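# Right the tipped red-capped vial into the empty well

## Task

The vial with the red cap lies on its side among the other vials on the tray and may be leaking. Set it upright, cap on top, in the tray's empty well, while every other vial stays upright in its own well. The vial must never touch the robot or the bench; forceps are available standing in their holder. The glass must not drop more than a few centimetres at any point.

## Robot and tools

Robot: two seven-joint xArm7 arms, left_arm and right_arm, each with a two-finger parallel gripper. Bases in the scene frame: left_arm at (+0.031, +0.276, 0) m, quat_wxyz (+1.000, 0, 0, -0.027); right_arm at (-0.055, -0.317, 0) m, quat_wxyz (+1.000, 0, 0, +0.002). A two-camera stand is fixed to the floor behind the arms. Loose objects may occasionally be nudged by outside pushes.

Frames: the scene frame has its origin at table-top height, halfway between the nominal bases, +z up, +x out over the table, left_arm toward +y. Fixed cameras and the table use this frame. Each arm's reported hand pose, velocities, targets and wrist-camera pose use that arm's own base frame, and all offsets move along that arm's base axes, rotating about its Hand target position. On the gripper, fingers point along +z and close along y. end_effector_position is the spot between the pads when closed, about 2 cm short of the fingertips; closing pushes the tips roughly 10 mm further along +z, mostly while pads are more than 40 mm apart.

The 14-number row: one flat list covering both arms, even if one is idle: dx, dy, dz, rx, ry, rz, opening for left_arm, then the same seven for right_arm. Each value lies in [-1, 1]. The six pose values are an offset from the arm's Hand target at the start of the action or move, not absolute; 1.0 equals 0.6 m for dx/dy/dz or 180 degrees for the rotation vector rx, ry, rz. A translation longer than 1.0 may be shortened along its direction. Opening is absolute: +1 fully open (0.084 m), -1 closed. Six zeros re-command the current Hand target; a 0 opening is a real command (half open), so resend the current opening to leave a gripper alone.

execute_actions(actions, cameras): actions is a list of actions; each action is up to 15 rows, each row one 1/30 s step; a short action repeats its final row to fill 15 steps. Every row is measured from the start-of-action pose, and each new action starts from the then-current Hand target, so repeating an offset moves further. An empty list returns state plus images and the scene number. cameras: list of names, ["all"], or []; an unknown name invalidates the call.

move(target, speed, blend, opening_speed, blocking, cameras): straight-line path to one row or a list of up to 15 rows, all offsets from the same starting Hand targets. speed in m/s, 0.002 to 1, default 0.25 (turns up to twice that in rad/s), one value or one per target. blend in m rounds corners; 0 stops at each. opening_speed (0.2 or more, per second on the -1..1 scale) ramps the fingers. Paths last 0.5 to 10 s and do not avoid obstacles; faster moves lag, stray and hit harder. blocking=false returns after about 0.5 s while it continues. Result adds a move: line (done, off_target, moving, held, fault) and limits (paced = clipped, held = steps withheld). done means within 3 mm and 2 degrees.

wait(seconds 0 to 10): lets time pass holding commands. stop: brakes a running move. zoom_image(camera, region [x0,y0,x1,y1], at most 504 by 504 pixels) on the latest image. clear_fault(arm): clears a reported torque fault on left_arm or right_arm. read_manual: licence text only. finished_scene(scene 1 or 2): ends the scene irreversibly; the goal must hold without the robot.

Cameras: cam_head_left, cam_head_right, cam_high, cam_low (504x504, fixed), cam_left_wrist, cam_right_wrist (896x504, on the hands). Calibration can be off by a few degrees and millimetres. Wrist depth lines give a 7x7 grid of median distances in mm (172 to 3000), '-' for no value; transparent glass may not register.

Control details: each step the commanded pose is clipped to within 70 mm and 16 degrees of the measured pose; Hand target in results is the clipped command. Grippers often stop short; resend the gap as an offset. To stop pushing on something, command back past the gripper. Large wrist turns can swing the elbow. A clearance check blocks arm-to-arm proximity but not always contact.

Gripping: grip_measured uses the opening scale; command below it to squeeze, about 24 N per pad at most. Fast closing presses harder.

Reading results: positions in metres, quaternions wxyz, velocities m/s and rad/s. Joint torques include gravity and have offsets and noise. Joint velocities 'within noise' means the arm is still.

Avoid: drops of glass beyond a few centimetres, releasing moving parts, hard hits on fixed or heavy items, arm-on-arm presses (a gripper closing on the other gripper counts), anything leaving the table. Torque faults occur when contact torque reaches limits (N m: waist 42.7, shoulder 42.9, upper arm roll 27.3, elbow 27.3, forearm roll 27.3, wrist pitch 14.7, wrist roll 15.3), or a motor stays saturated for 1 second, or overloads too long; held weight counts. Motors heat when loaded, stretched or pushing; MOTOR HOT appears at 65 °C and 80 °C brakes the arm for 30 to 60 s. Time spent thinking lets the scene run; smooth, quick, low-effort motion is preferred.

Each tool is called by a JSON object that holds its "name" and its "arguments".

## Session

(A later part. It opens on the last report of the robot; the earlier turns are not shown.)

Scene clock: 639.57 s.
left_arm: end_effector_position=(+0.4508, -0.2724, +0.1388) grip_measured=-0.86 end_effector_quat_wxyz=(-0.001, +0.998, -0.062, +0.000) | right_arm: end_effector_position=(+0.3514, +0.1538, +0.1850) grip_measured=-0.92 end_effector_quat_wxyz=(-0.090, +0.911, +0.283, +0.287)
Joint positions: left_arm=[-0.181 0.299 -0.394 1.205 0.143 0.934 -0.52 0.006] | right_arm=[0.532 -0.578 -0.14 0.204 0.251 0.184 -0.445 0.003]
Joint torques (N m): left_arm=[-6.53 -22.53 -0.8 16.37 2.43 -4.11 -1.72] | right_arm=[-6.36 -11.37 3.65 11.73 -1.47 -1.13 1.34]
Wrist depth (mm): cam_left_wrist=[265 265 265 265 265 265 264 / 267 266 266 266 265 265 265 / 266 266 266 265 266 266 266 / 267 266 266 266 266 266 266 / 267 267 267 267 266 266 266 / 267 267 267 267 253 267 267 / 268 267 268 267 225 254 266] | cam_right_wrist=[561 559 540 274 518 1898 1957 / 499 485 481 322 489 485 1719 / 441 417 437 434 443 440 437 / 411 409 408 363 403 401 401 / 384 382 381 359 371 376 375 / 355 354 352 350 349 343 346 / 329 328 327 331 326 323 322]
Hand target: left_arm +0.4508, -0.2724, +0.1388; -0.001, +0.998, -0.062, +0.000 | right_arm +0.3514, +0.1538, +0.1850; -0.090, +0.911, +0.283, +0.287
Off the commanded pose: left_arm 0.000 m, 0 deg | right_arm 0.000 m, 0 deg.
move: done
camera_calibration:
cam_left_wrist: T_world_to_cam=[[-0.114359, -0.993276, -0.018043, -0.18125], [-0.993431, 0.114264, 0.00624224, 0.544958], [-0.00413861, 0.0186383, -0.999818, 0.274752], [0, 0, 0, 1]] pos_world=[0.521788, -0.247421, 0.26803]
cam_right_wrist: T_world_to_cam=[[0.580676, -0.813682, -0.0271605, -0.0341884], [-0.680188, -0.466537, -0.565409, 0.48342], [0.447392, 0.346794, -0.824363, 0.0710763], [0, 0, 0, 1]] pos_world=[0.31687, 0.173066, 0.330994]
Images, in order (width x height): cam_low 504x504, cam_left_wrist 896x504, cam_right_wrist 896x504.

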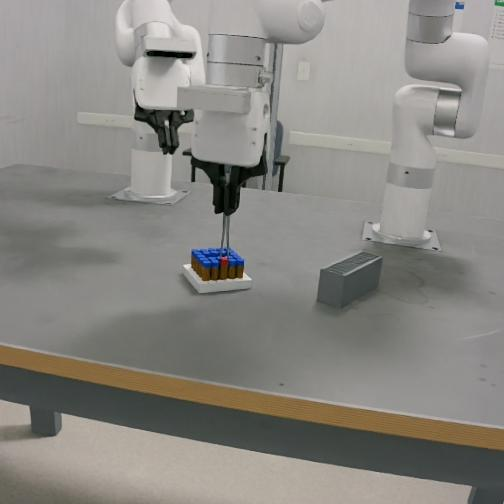

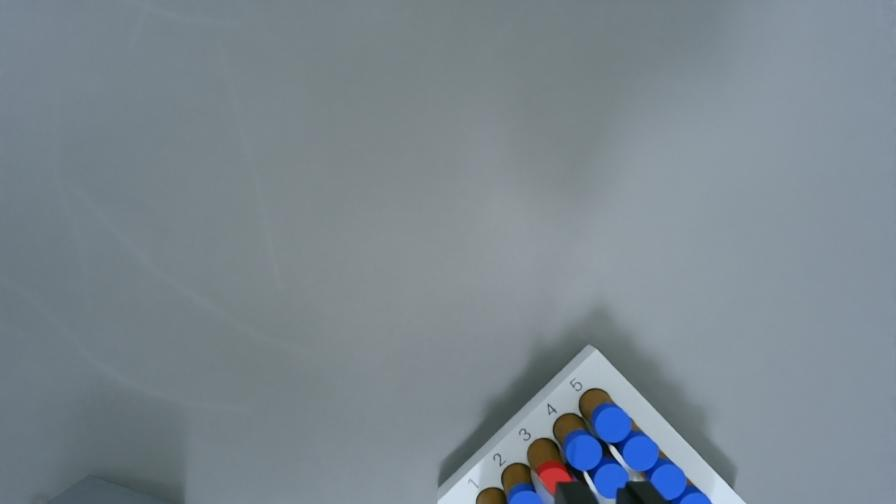

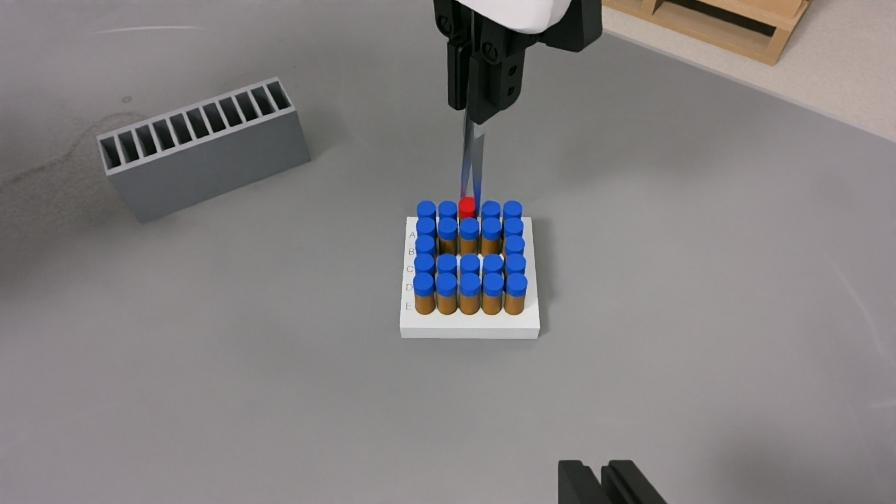

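{"name": "move", "arguments": {"target": [0,0,0,0,0,0,-0.77, 0,0,0,0,0,0,-0.9], "speed": 0.02, "opening_speed": 0.2, "cameras": ["cam_left_wrist","cam_right_wrist","cam_low"]}}

{"name": "zoom_image", "arguments": {"camera": "cam_right_wrist", "region": [390, 140, 550, 300]}}

{"name": "zoom_image", "arguments": {"camera": "cam_low", "region": [190, 230, 260, 300]}}

{"name": "zoom_image", "arguments": {"camera": "cam_left_wrist", "region": [480, 384, 600, 504]}}

Scene clock: 652.07 s.
left_arm: end_effector_position=(+0.4508, -0.2724, +0.1388) grip_measured=-0.79 end_effector_quat_wxyz=(-0.001, +0.998, -0.062, +0.000) | right_arm: end_effector_position=(+0.3514, +0.1538, +0.1850) grip_measured=-0.92 end_effector_quat_wxyz=(-0.090, +0.911, +0.283, +0.287)
Joint positions: left_arm=[-0.181 0.299 -0.394 1.205 0.143 0.934 -0.52 0.009] | right_arm=[0.532 -0.578 -0.14 0.204 0.251 0.184 -0.445 0.003]
Joint torques (N m): left_arm=[-6.62 -22.32 -1.03 16.54 2.11 -4 -1.81] | right_arm=[-6.43 -11.08 3.61 11.78 -1.38 -1.07 1.3]
Wrist depth (mm): cam_left_wrist=[265 265 265 265 265 265 265 / 266 266 265 265 265 265 265 / 266 266 266 266 266 265 266 / 266 266 266 266 266 266 266 / 267 266 267 267 266 266 266 / 267 267 267 267 253 266 266 / 267 267 268 268 226 253 267] | cam_right_wrist=[560 556 540 273 515 1930 1930 / 501 486 482 319 488 485 1741 / 442 417 436 435 442 440 437 / 411 408 408 363 403 402 401 / 385 383 381 358 371 376 375 / 355 353 352 352 349 343 346 / 329 328 328 332 326 323 322]
Hand target: left_arm +0.4508, -0.2724, +0.1388; -0.001, +0.998, -0.062, +0.000 | right_arm +0.3514, +0.1538, +0.1850; -0.090, +0.911, +0.283, +0.287
Off the commanded pose: left_arm 0.000 m, 0 deg | right_arm 0.000 m, 0 deg.
move: done
camera_calibration:
cam_left_wrist: T_world_to_cam=[[-0.114359, -0.993276, -0.018043, -0.181252], [-0.993431, 0.114264, 0.00624224, 0.544959], [-0.00413861, 0.0186383, -0.999818, 0.274652], [0, 0, 0, 1]] pos_world=[0.521788, -0.247421, 0.26793]
cam_right_wrist: T_world_to_cam=[[0.580676, -0.813682, -0.0271605, -0.0341884], [-0.680188, -0.466537, -0.565409, 0.48342], [0.447392, 0.346794, -0.824363, 0.0710763], [0, 0, 0, 1]] pos_world=[0.31687, 0.173066, 0.330994]
Images, in order (width x height): cam_low 504x504, cam_left_wrist 896x504, cam_right_wrist 896x504.

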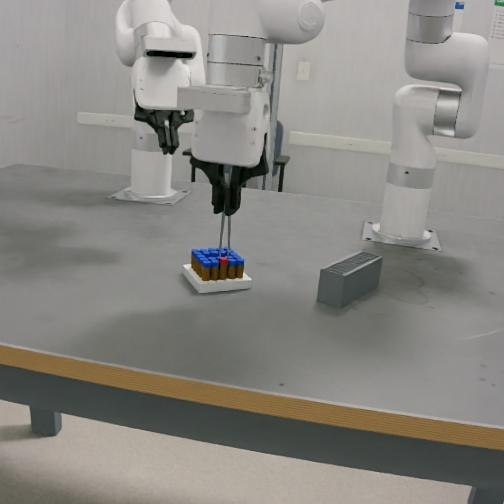

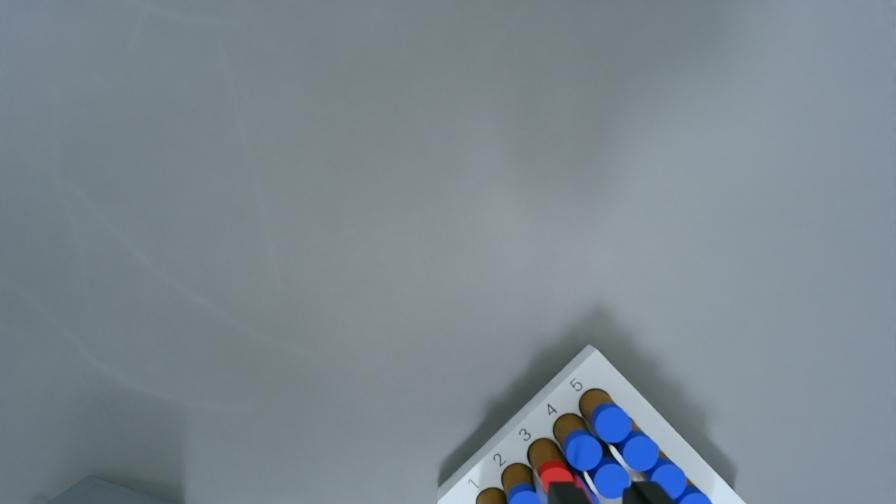

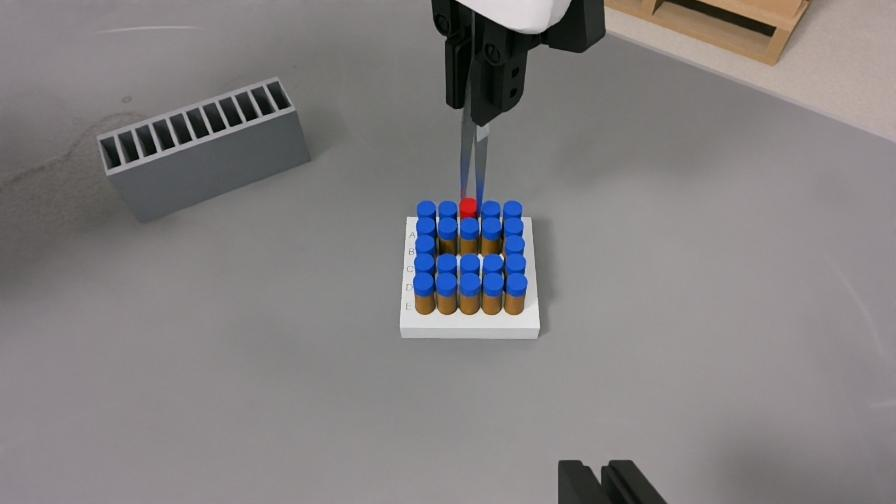

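Scaled by 3.150 from the camera's 896x504 image, which has a finer 1280x720 frame.

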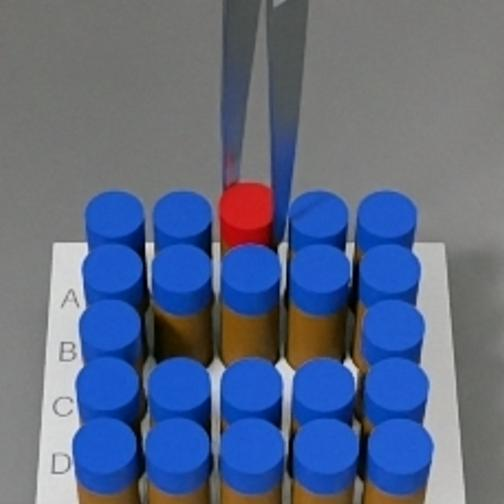

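Scaled by 7.200 from the camera's 504x504 image, which has a finer 720x720 frame.

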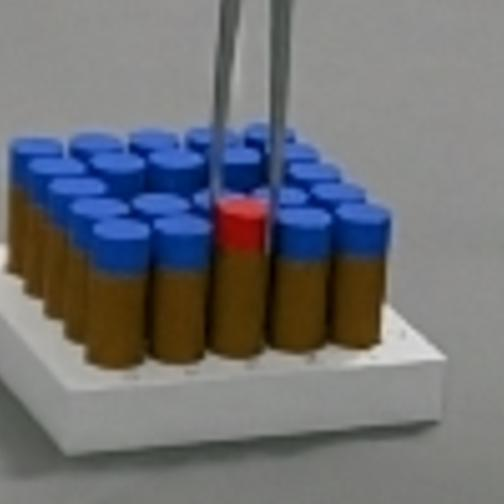

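Scaled by 4.200 from the camera's 896x504 image, which has a finer 1280x720 frame.

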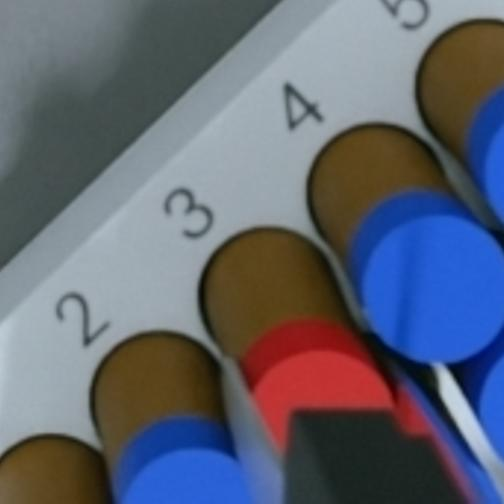

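{"name": "move", "arguments": {"target": [[0,0,0.0333,0,0,0,-0.77, 0,0,0,0,0,0,-0.9],[0,0,0.0333,0,0,0,-0.88, 0,0,0,0,0,0,-0.9]], "speed": 0.04, "opening_speed": 0.3, "cameras": ["cam_left_wrist","cam_right_wrist","cam_low"]}}

{"name": "zoom_image", "arguments": {"camera": "cam_left_wrist", "region": [480, 384, 600, 504]}}

{"name": "zoom_image", "arguments": {"camera": "cam_right_wrist", "region": [390, 140, 550, 300]}}

{"name": "zoom_image", "arguments": {"camera": "cam_low", "region": [190, 230, 260, 300]}}

Scene clock: 671.70 s.
left_arm: end_effector_position=(+0.4508, -0.2724, +0.1587) grip_measured=-0.86 end_effector_quat_wxyz=(-0.001, +0.998, -0.062, +0.000) | right_arm: end_effector_position=(+0.3514, +0.1538, +0.1850) grip_measured=-0.92 end_effector_quat_wxyz=(-0.090, +0.911, +0.283, +0.287)
Joint positions: left_arm=[-0.177 0.271 -0.399 1.23 0.128 0.984 -0.509 0.006] | right_arm=[0.532 -0.578 -0.14 0.204 0.251 0.184 -0.445 0.003]
Joint torques (N m): left_arm=[6.39 -37.65 -4.85 24.96 -2.28 0.37 1.23] | right_arm=[-6.34 -11.27 3.56 11.85 -1.39 -1.13 1.22]
Wrist depth (mm): cam_left_wrist=[285 285 285 285 285 285 284 / 285 285 286 285 285 285 284 / 287 285 286 286 285 285 285 / 287 286 286 286 286 286 285 / 287 287 286 286 286 286 286 / 287 287 287 286 272 286 287 / 288 287 287 287 245 273 287] | cam_right_wrist=[559 557 540 265 532 1919 1924 / 499 485 481 468 488 485 1749 / 441 417 437 433 442 440 437 / 411 410 408 363 403 403 400 / 385 383 381 358 371 376 375 / 355 353 352 351 349 342 347 / 329 328 327 331 325 323 322]
Hand target: left_arm +0.4508, -0.2724, +0.1587; -0.001, +0.998, -0.062, +0.000 | right_arm +0.3514, +0.1538, +0.1850; -0.090, +0.911, +0.283, +0.287
Off the commanded pose: left_arm 0.000 m, 0 deg | right_arm 0.000 m, 0 deg.
move: done
camera_calibration:
cam_left_wrist: T_world_to_cam=[[-0.114359, -0.993276, -0.018043, -0.180891], [-0.993431, 0.114264, 0.00624224, 0.544834], [-0.00413861, 0.0186383, -0.999818, 0.294649], [0, 0, 0, 1]] pos_world=[0.521788, -0.247421, 0.28793]
cam_right_wrist: T_world_to_cam=[[0.580676, -0.813682, -0.0271605, -0.0341884], [-0.680188, -0.466537, -0.565409, 0.48342], [0.447392, 0.346794, -0.824363, 0.0710763], [0, 0, 0, 1]] pos_world=[0.31687, 0.173066, 0.330994]
Images, in order (width x height): cam_low 504x504, cam_left_wrist 896x504, cam_right_wrist 896x504.

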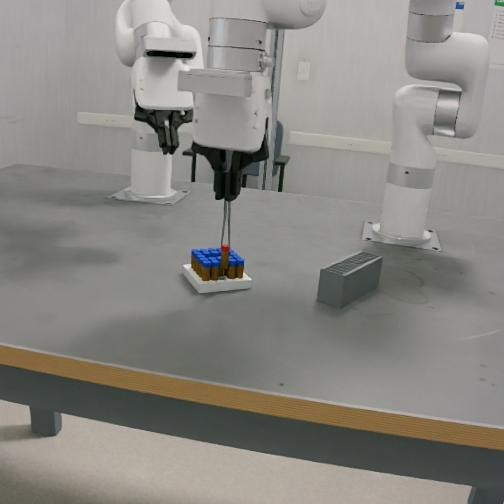

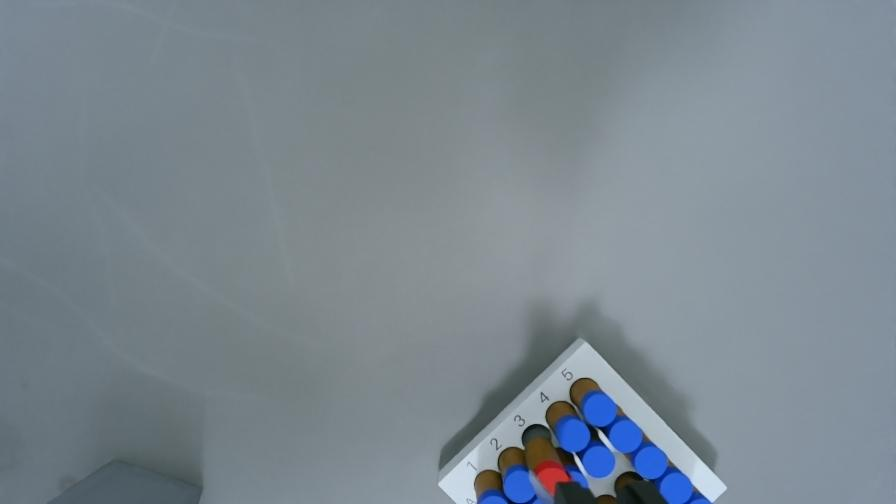

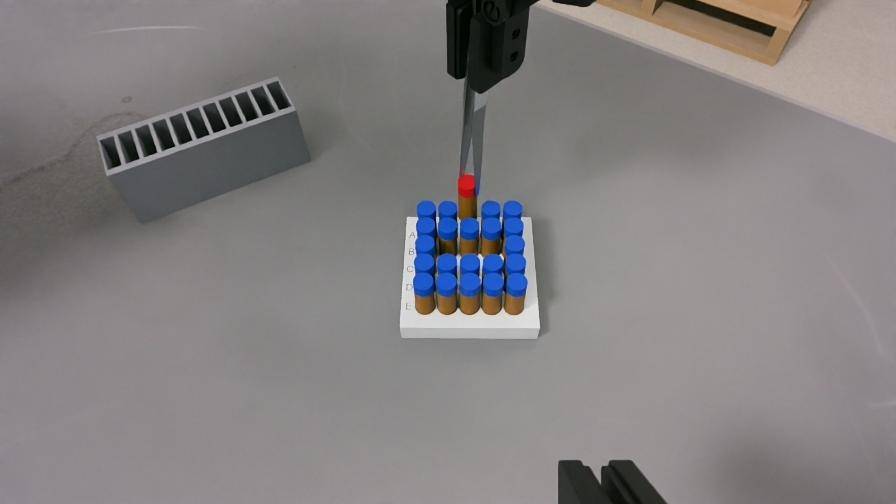

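Scaled by 4.200 from the camera's 896x504 image, which has a finer 1280x720 frame.

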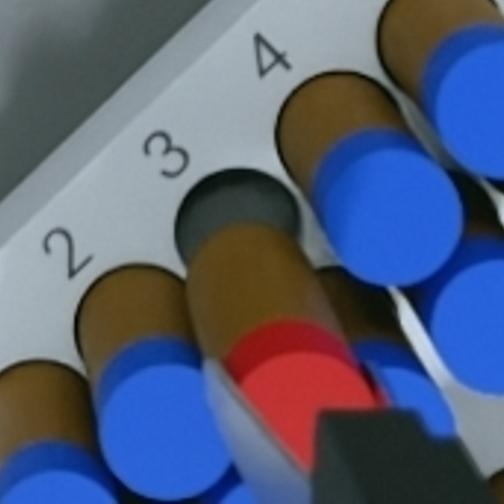

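Scaled by 3.150 from the camera's 896x504 image, which has a finer 1280x720 frame.

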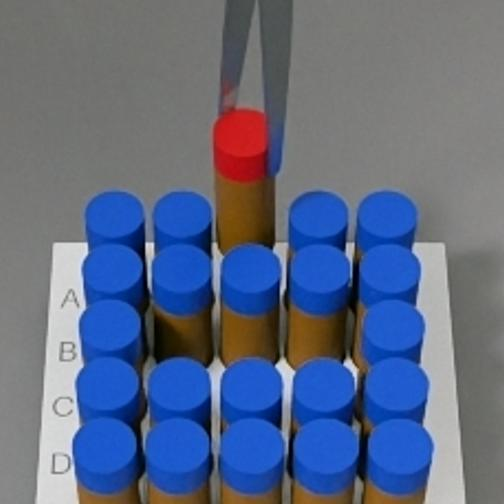

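Scaled by 7.200 from the camera's 504x504 image, which has a finer 720x720 frame.

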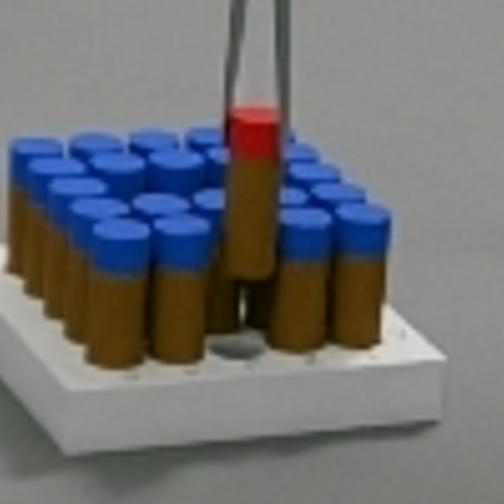

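{"name": "move", "arguments": {"target": [0.0147,0.0032,0.003,-0.0070,0.0215,0,-0.88, 0,0,0,0,0,0,-0.9], "speed": 0.03, "cameras": ["cam_left_wrist","cam_right_wrist","cam_low","cam_high"]}}

{"name": "zoom_image", "arguments": {"camera": "cam_left_wrist", "region": [480, 384, 600, 504]}}

{"name": "zoom_image", "arguments": {"camera": "cam_right_wrist", "region": [390, 140, 550, 300]}}

{"name": "zoom_image", "arguments": {"camera": "cam_low", "region": [190, 230, 260, 300]}}

{"name": "zoom_image", "arguments": {"camera": "cam_high", "region": [225, 235, 285, 295]}}

Scene clock: 746.03 s.
left_arm: end_effector_position=(+0.4596, -0.2705, +0.1605) grip_measured=-0.86 end_effector_quat_wxyz=(+0.012, +0.997, -0.062, -0.033) | right_arm: end_effector_position=(+0.3514, +0.1538, +0.1850) grip_measured=-0.92 end_effector_quat_wxyz=(-0.090, +0.911, +0.283, +0.287)
Joint positions: left_arm=[-0.156 0.328 -0.399 1.318 0.084 1.064 -0.457 0.006] | right_arm=[0.532 -0.578 -0.14 0.204 0.251 0.184 -0.445 0.003]
Joint torques (N m): left_arm=[6.25 -23.16 -5.24 24.94 -2.32 0.42 1.39] | right_arm=[-6.23 -11.11 3.56 11.98 -1.25 -1.16 1.33]
Wrist depth (mm): cam_left_wrist=[272 273 275 276 278 279 280 / 274 276 278 279 280 281 283 / 276 278 280 282 282 284 285 / 279 281 282 283 285 286 288 / 281 283 284 285 287 288 290 / 283 285 286 288 274 290 293 / 285 287 289 285 248 279 294] | cam_right_wrist=[560 557 554 276 533 1908 1935 / 499 486 481 480 487 485 1732 / 442 417 436 435 441 438 437 / 412 410 408 362 403 401 400 / 384 383 381 358 371 376 376 / 354 355 352 351 350 343 346 / 330 328 327 332 326 324 322]
Hand target: left_arm +0.4596, -0.2705, +0.1605; +0.012, +0.997, -0.062, -0.033 | right_arm +0.3514, +0.1538, +0.1850; -0.090, +0.911, +0.283, +0.287
Off the commanded pose: left_arm 0.000 m, 0 deg | right_arm 0.000 m, 0 deg.
move: done
camera_calibration:
cam_left_wrist: T_world_to_cam=[[-0.114581, -0.993347, 0.0115587, -0.182633], [-0.990841, 0.115113, 0.0705881, 0.542087], [-0.071449, -0.00336481, -0.997439, 0.321027], [0, 0, 0, 1]] pos_world=[0.539133, -0.242739, 0.284051]
cam_right_wrist: T_world_to_cam=[[0.580676, -0.813682, -0.0271605, -0.0341884], [-0.680188, -0.466537, -0.565409, 0.48342], [0.447392, 0.346794, -0.824363, 0.0710763], [0, 0, 0, 1]] pos_world=[0.31687, 0.173066, 0.330994]
Images, in order (width x height): cam_high 504x504, cam_low 504x504, cam_left_wrist 896x504, cam_right_wrist 896x504.

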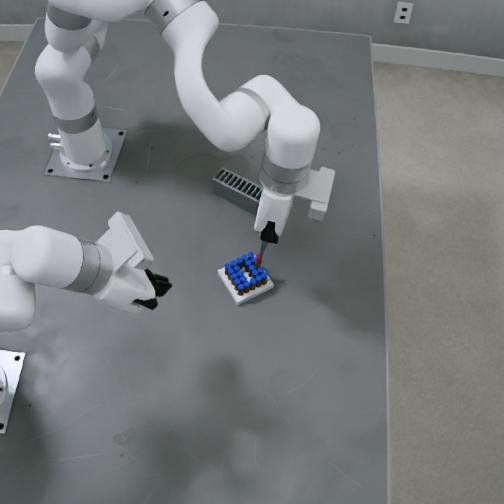

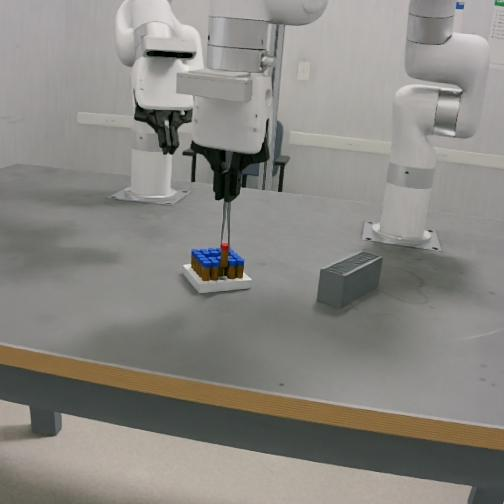

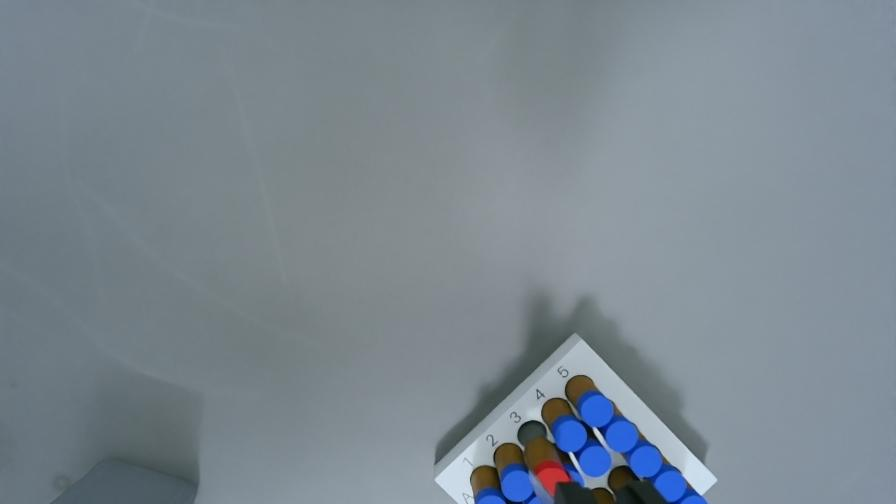

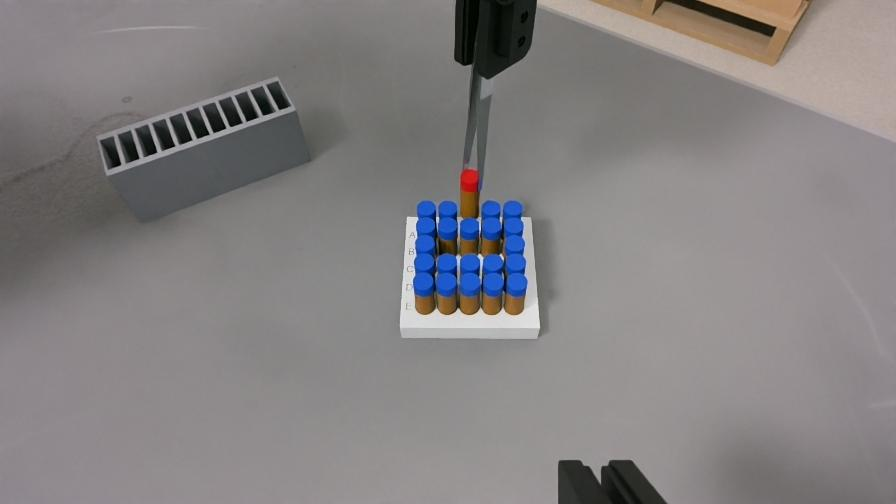

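Scaled by 4.200 from the camera's 896x504 image, which has a finer 1280x720 frame.

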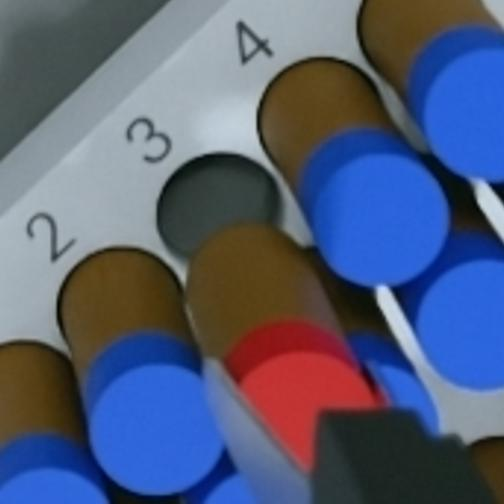

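Scaled by 3.150 from the camera's 896x504 image, which has a finer 1280x720 frame.

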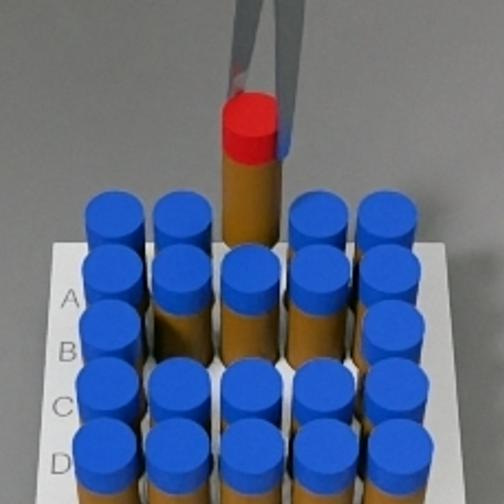

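Scaled by 7.200 from the camera's 504x504 image, which has a finer 720x720 frame.

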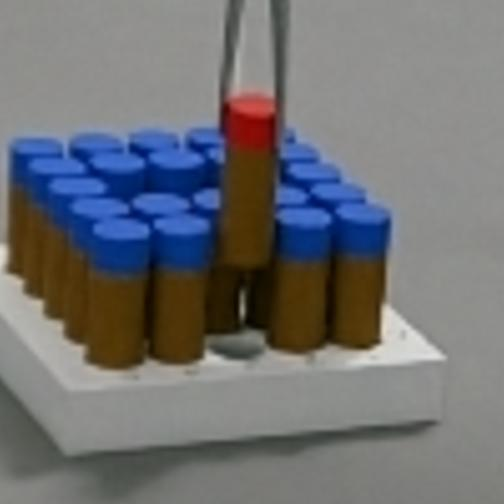

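Scaled by 8.400 from the camera's 504x504 image, which has a finer 720x720 frame.

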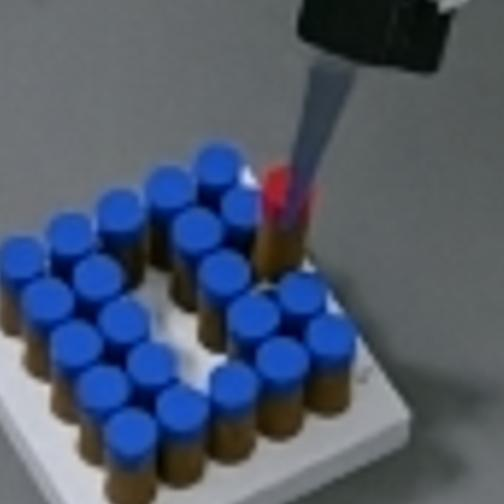

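{"name": "move", "arguments": {"target": [-0.0003,0.0003,-0.0367,0,0,0,-0.88, 0,0,0,0,0,0,-0.9], "speed": 0.025, "cameras": ["cam_left_wrist","cam_right_wrist","cam_low"]}}

{"name": "zoom_image", "arguments": {"camera": "cam_left_wrist", "region": [480, 384, 600, 504]}}

{"name": "zoom_image", "arguments": {"camera": "cam_right_wrist", "region": [390, 140, 550, 300]}}

{"name": "zoom_image", "arguments": {"camera": "cam_low", "region": [190, 230, 260, 300]}}

Scene clock: 759.57 s.
left_arm: end_effector_position=(+0.4595, -0.2703, +0.1386) grip_measured=-0.86 end_effector_quat_wxyz=(+0.012, +0.997, -0.062, -0.033) | right_arm: end_effector_position=(+0.3514, +0.1538, +0.1850) grip_measured=-0.92 end_effector_quat_wxyz=(-0.090, +0.911, +0.283, +0.287)
Joint positions: left_arm=[-0.159 0.355 -0.394 1.289 0.097 1.009 -0.463 0.006] | right_arm=[0.532 -0.578 -0.14 0.204 0.251 0.184 -0.445 0.003]
Joint torques (N m): left_arm=[-6.81 -24.04 -1.34 16.47 2.15 -4.01 -1.69] | right_arm=[-6.27 -11.2 3.56 12.05 -1.27 -1.14 1.32]
Wrist depth (mm): cam_left_wrist=[251 252 255 255 256 257 259 / 253 255 256 257 258 259 261 / 255 257 258 259 261 262 263 / 257 259 260 262 262 264 265 / 259 261 262 263 264 266 267 / 262 263 264 265 253 268 270 / 264 265 267 267 227 257 272] | cam_right_wrist=[561 556 553 285 517 1914 1930 / 499 486 482 469 477 486 1728 / 441 417 437 435 442 438 437 / 410 410 408 363 403 402 400 / 385 383 382 359 372 376 375 / 355 354 352 350 349 342 347 / 330 328 327 332 325 323 322]
Hand target: left_arm +0.4595, -0.2703, +0.1385; +0.012, +0.997, -0.062, -0.033 | right_arm +0.3514, +0.1538, +0.1850; -0.090, +0.911, +0.283, +0.287
Off the commanded pose: left_arm 0.000 m, 0 deg | right_arm 0.000 m, 0 deg.
move: done
camera_calibration:
cam_left_wrist: T_world_to_cam=[[-0.114578, -0.993347, 0.0115699, -0.182207], [-0.990834, 0.115112, 0.0706869, 0.543389], [-0.0715485, -0.00336467, -0.997431, 0.299121], [0, 0, 0, 1]] pos_world=[0.538933, -0.242539, 0.26205]
cam_right_wrist: T_world_to_cam=[[0.580676, -0.813682, -0.0271605, -0.0341884], [-0.680188, -0.466537, -0.565409, 0.48342], [0.447392, 0.346794, -0.824363, 0.0710763], [0, 0, 0, 1]] pos_world=[0.31687, 0.173066, 0.330994]
Images, in order (width x height): cam_low 504x504, cam_left_wrist 896x504, cam_right_wrist 896x504.

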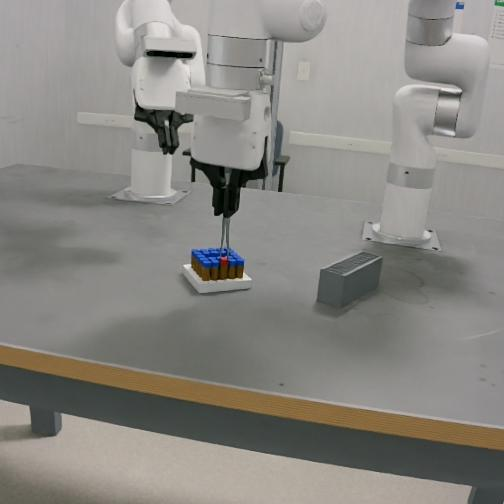

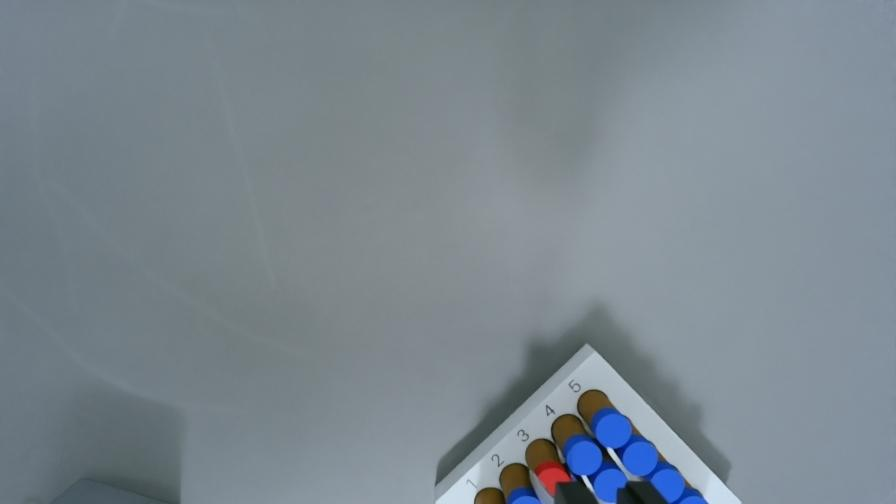

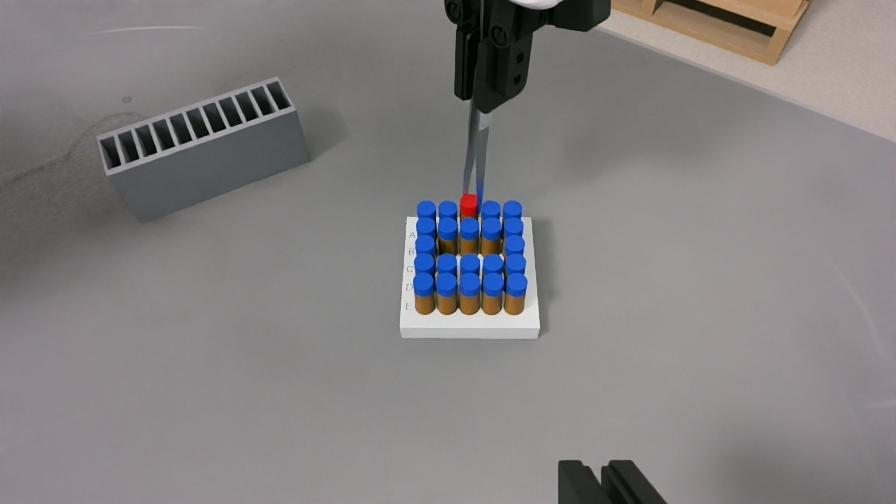

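Scaled by 4.200 from the camera's 896x504 image, which has a finer 1280x720 frame.

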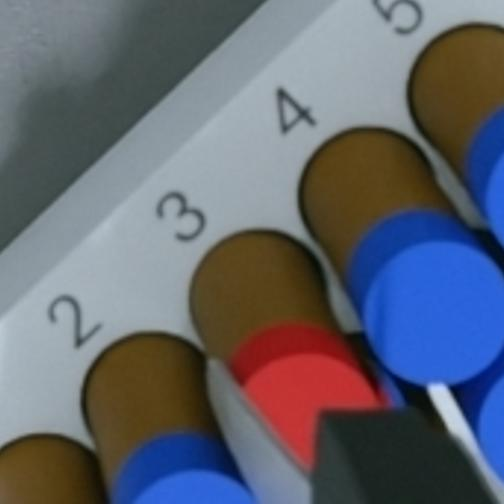

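Scaled by 3.150 from the camera's 896x504 image, which has a finer 1280x720 frame.

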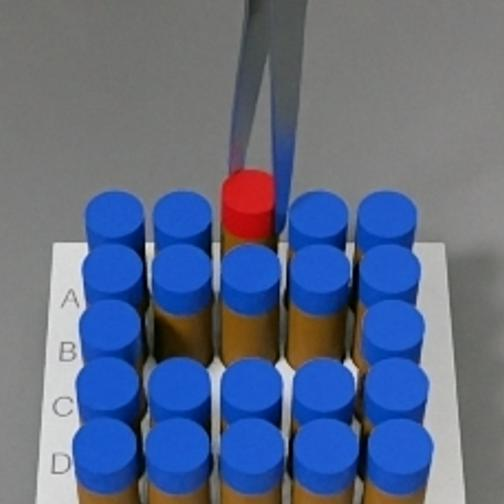

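Scaled by 7.200 from the camera's 504x504 image, which has a finer 720x720 frame.

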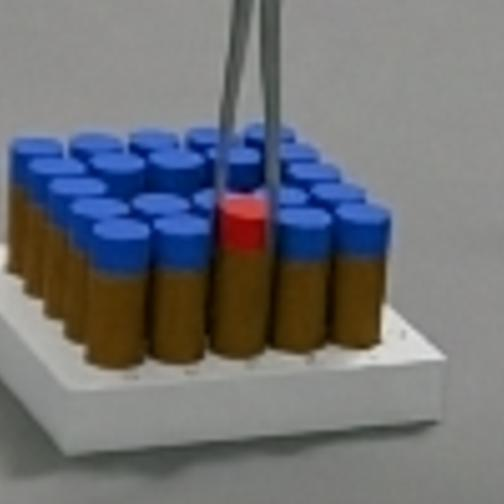

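{"name": "move", "arguments": {"target": [0,0,-0.0067,0,0,0,-0.88, 0,0,0,0,0,0,-0.9], "speed": 0.02, "cameras": ["cam_left_wrist","cam_right_wrist","cam_low"]}}

{"name": "zoom_image", "arguments": {"camera": "cam_left_wrist", "region": [500, 424, 580, 504]}}

{"name": "zoom_image", "arguments": {"camera": "cam_right_wrist", "region": [430, 180, 510, 260]}}

{"name": "zoom_image", "arguments": {"camera": "cam_low", "region": [190, 230, 260, 300]}}

Scene clock: 766.30 s.
left_arm: end_effector_position=(+0.4595, -0.2703, +0.1346) grip_measured=-0.86 end_effector_quat_wxyz=(+0.012, +0.997, -0.062, -0.033) | right_arm: end_effector_position=(+0.3514, +0.1538, +0.1850) grip_measured=-0.92 end_effector_quat_wxyz=(-0.090, +0.911, +0.283, +0.287)
Joint positions: left_arm=[-0.16 0.36 -0.393 1.284 0.1 0.999 -0.465 0.006] | right_arm=[0.532 -0.578 -0.14 0.204 0.251 0.184 -0.445 0.003]
Joint torques (N m): left_arm=[-6.58 -22.64 -1.27 15.33 2.23 -3.96 -1.71] | right_arm=[-6.25 -11.11 3.43 12.19 -1.24 -1.17 1.3]
Wrist depth (mm): cam_left_wrist=[247 249 250 251 252 254 255 / 250 251 252 253 254 256 257 / 251 252 254 256 256 258 259 / 253 254 257 257 259 259 261 / 255 256 257 260 261 262 263 / 258 258 260 262 249 264 266 / 259 261 262 263 224 253 268] | cam_right_wrist=[560 558 553 286 515 1919 1924 / 499 487 483 467 478 487 1732 / 442 418 437 434 443 439 437 / 411 410 408 363 404 402 400 / 385 383 381 358 371 377 375 / 355 354 352 350 349 342 346 / 329 328 327 332 325 323 322]
Hand target: left_arm +0.4595, -0.2703, +0.1345; +0.012, +0.997, -0.062, -0.033 | right_arm +0.3514, +0.1538, +0.1850; -0.090, +0.911, +0.283, +0.287
Off the commanded pose: left_arm 0.000 m, 0 deg | right_arm 0.000 m, 0 deg.
move: done
camera_calibration:
cam_left_wrist: T_world_to_cam=[[-0.114581, -0.993347, 0.0115587, -0.182146], [-0.990841, 0.115113, 0.0705881, 0.543793], [-0.071449, -0.00336481, -0.997439, 0.295187], [0, 0, 0, 1]] pos_world=[0.539033, -0.242539, 0.258151]
cam_right_wrist: T_world_to_cam=[[0.580676, -0.813682, -0.0271605, -0.0341884], [-0.680188, -0.466537, -0.565409, 0.48342], [0.447392, 0.346794, -0.824363, 0.0710763], [0, 0, 0, 1]] pos_world=[0.31687, 0.173066, 0.330994]
Images, in order (width x height): cam_low 504x504, cam_left_wrist 896x504, cam_right_wrist 896x504.

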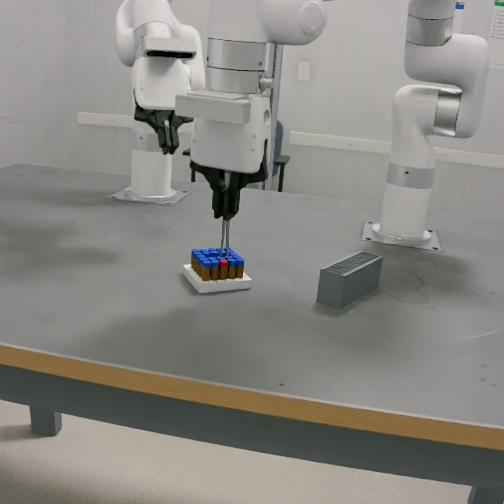

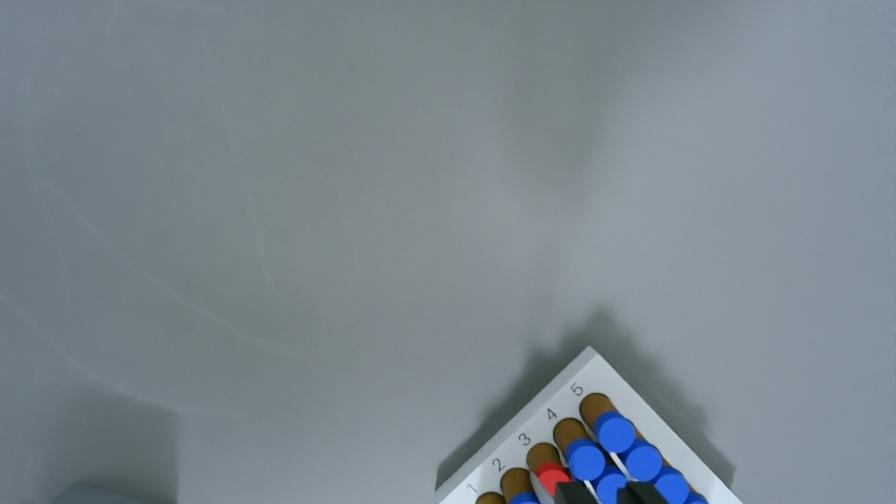

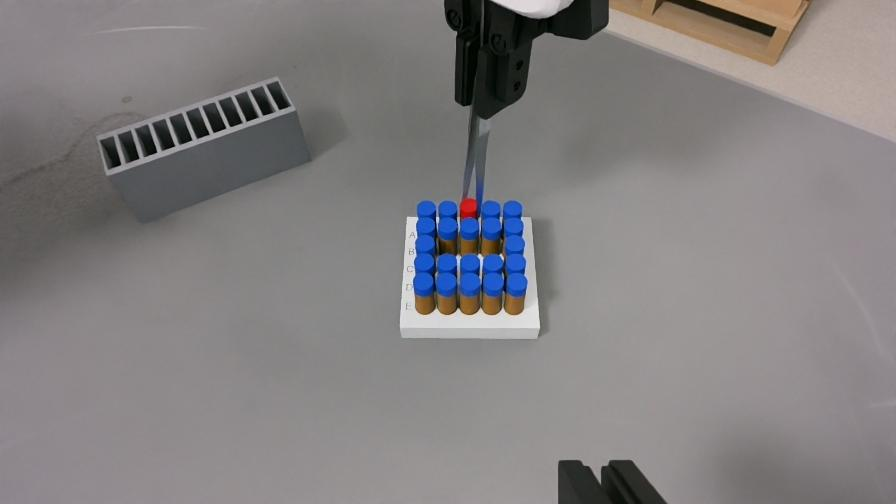

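Scaled by 6.300 from the camera's 896x504 image, which has a finer 1280x720 frame.

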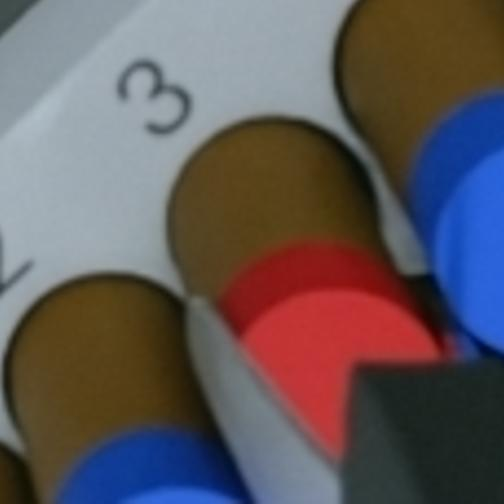

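Scaled by 6.300 from the camera's 896x504 image, which has a finer 1280x720 frame.

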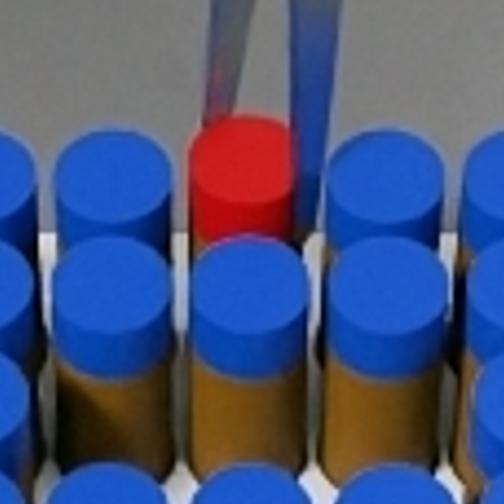

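Scaled by 7.200 from the camera's 504x504 image, which has a finer 720x720 frame.

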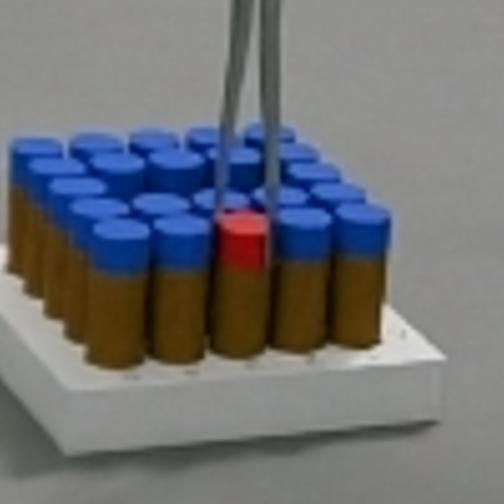

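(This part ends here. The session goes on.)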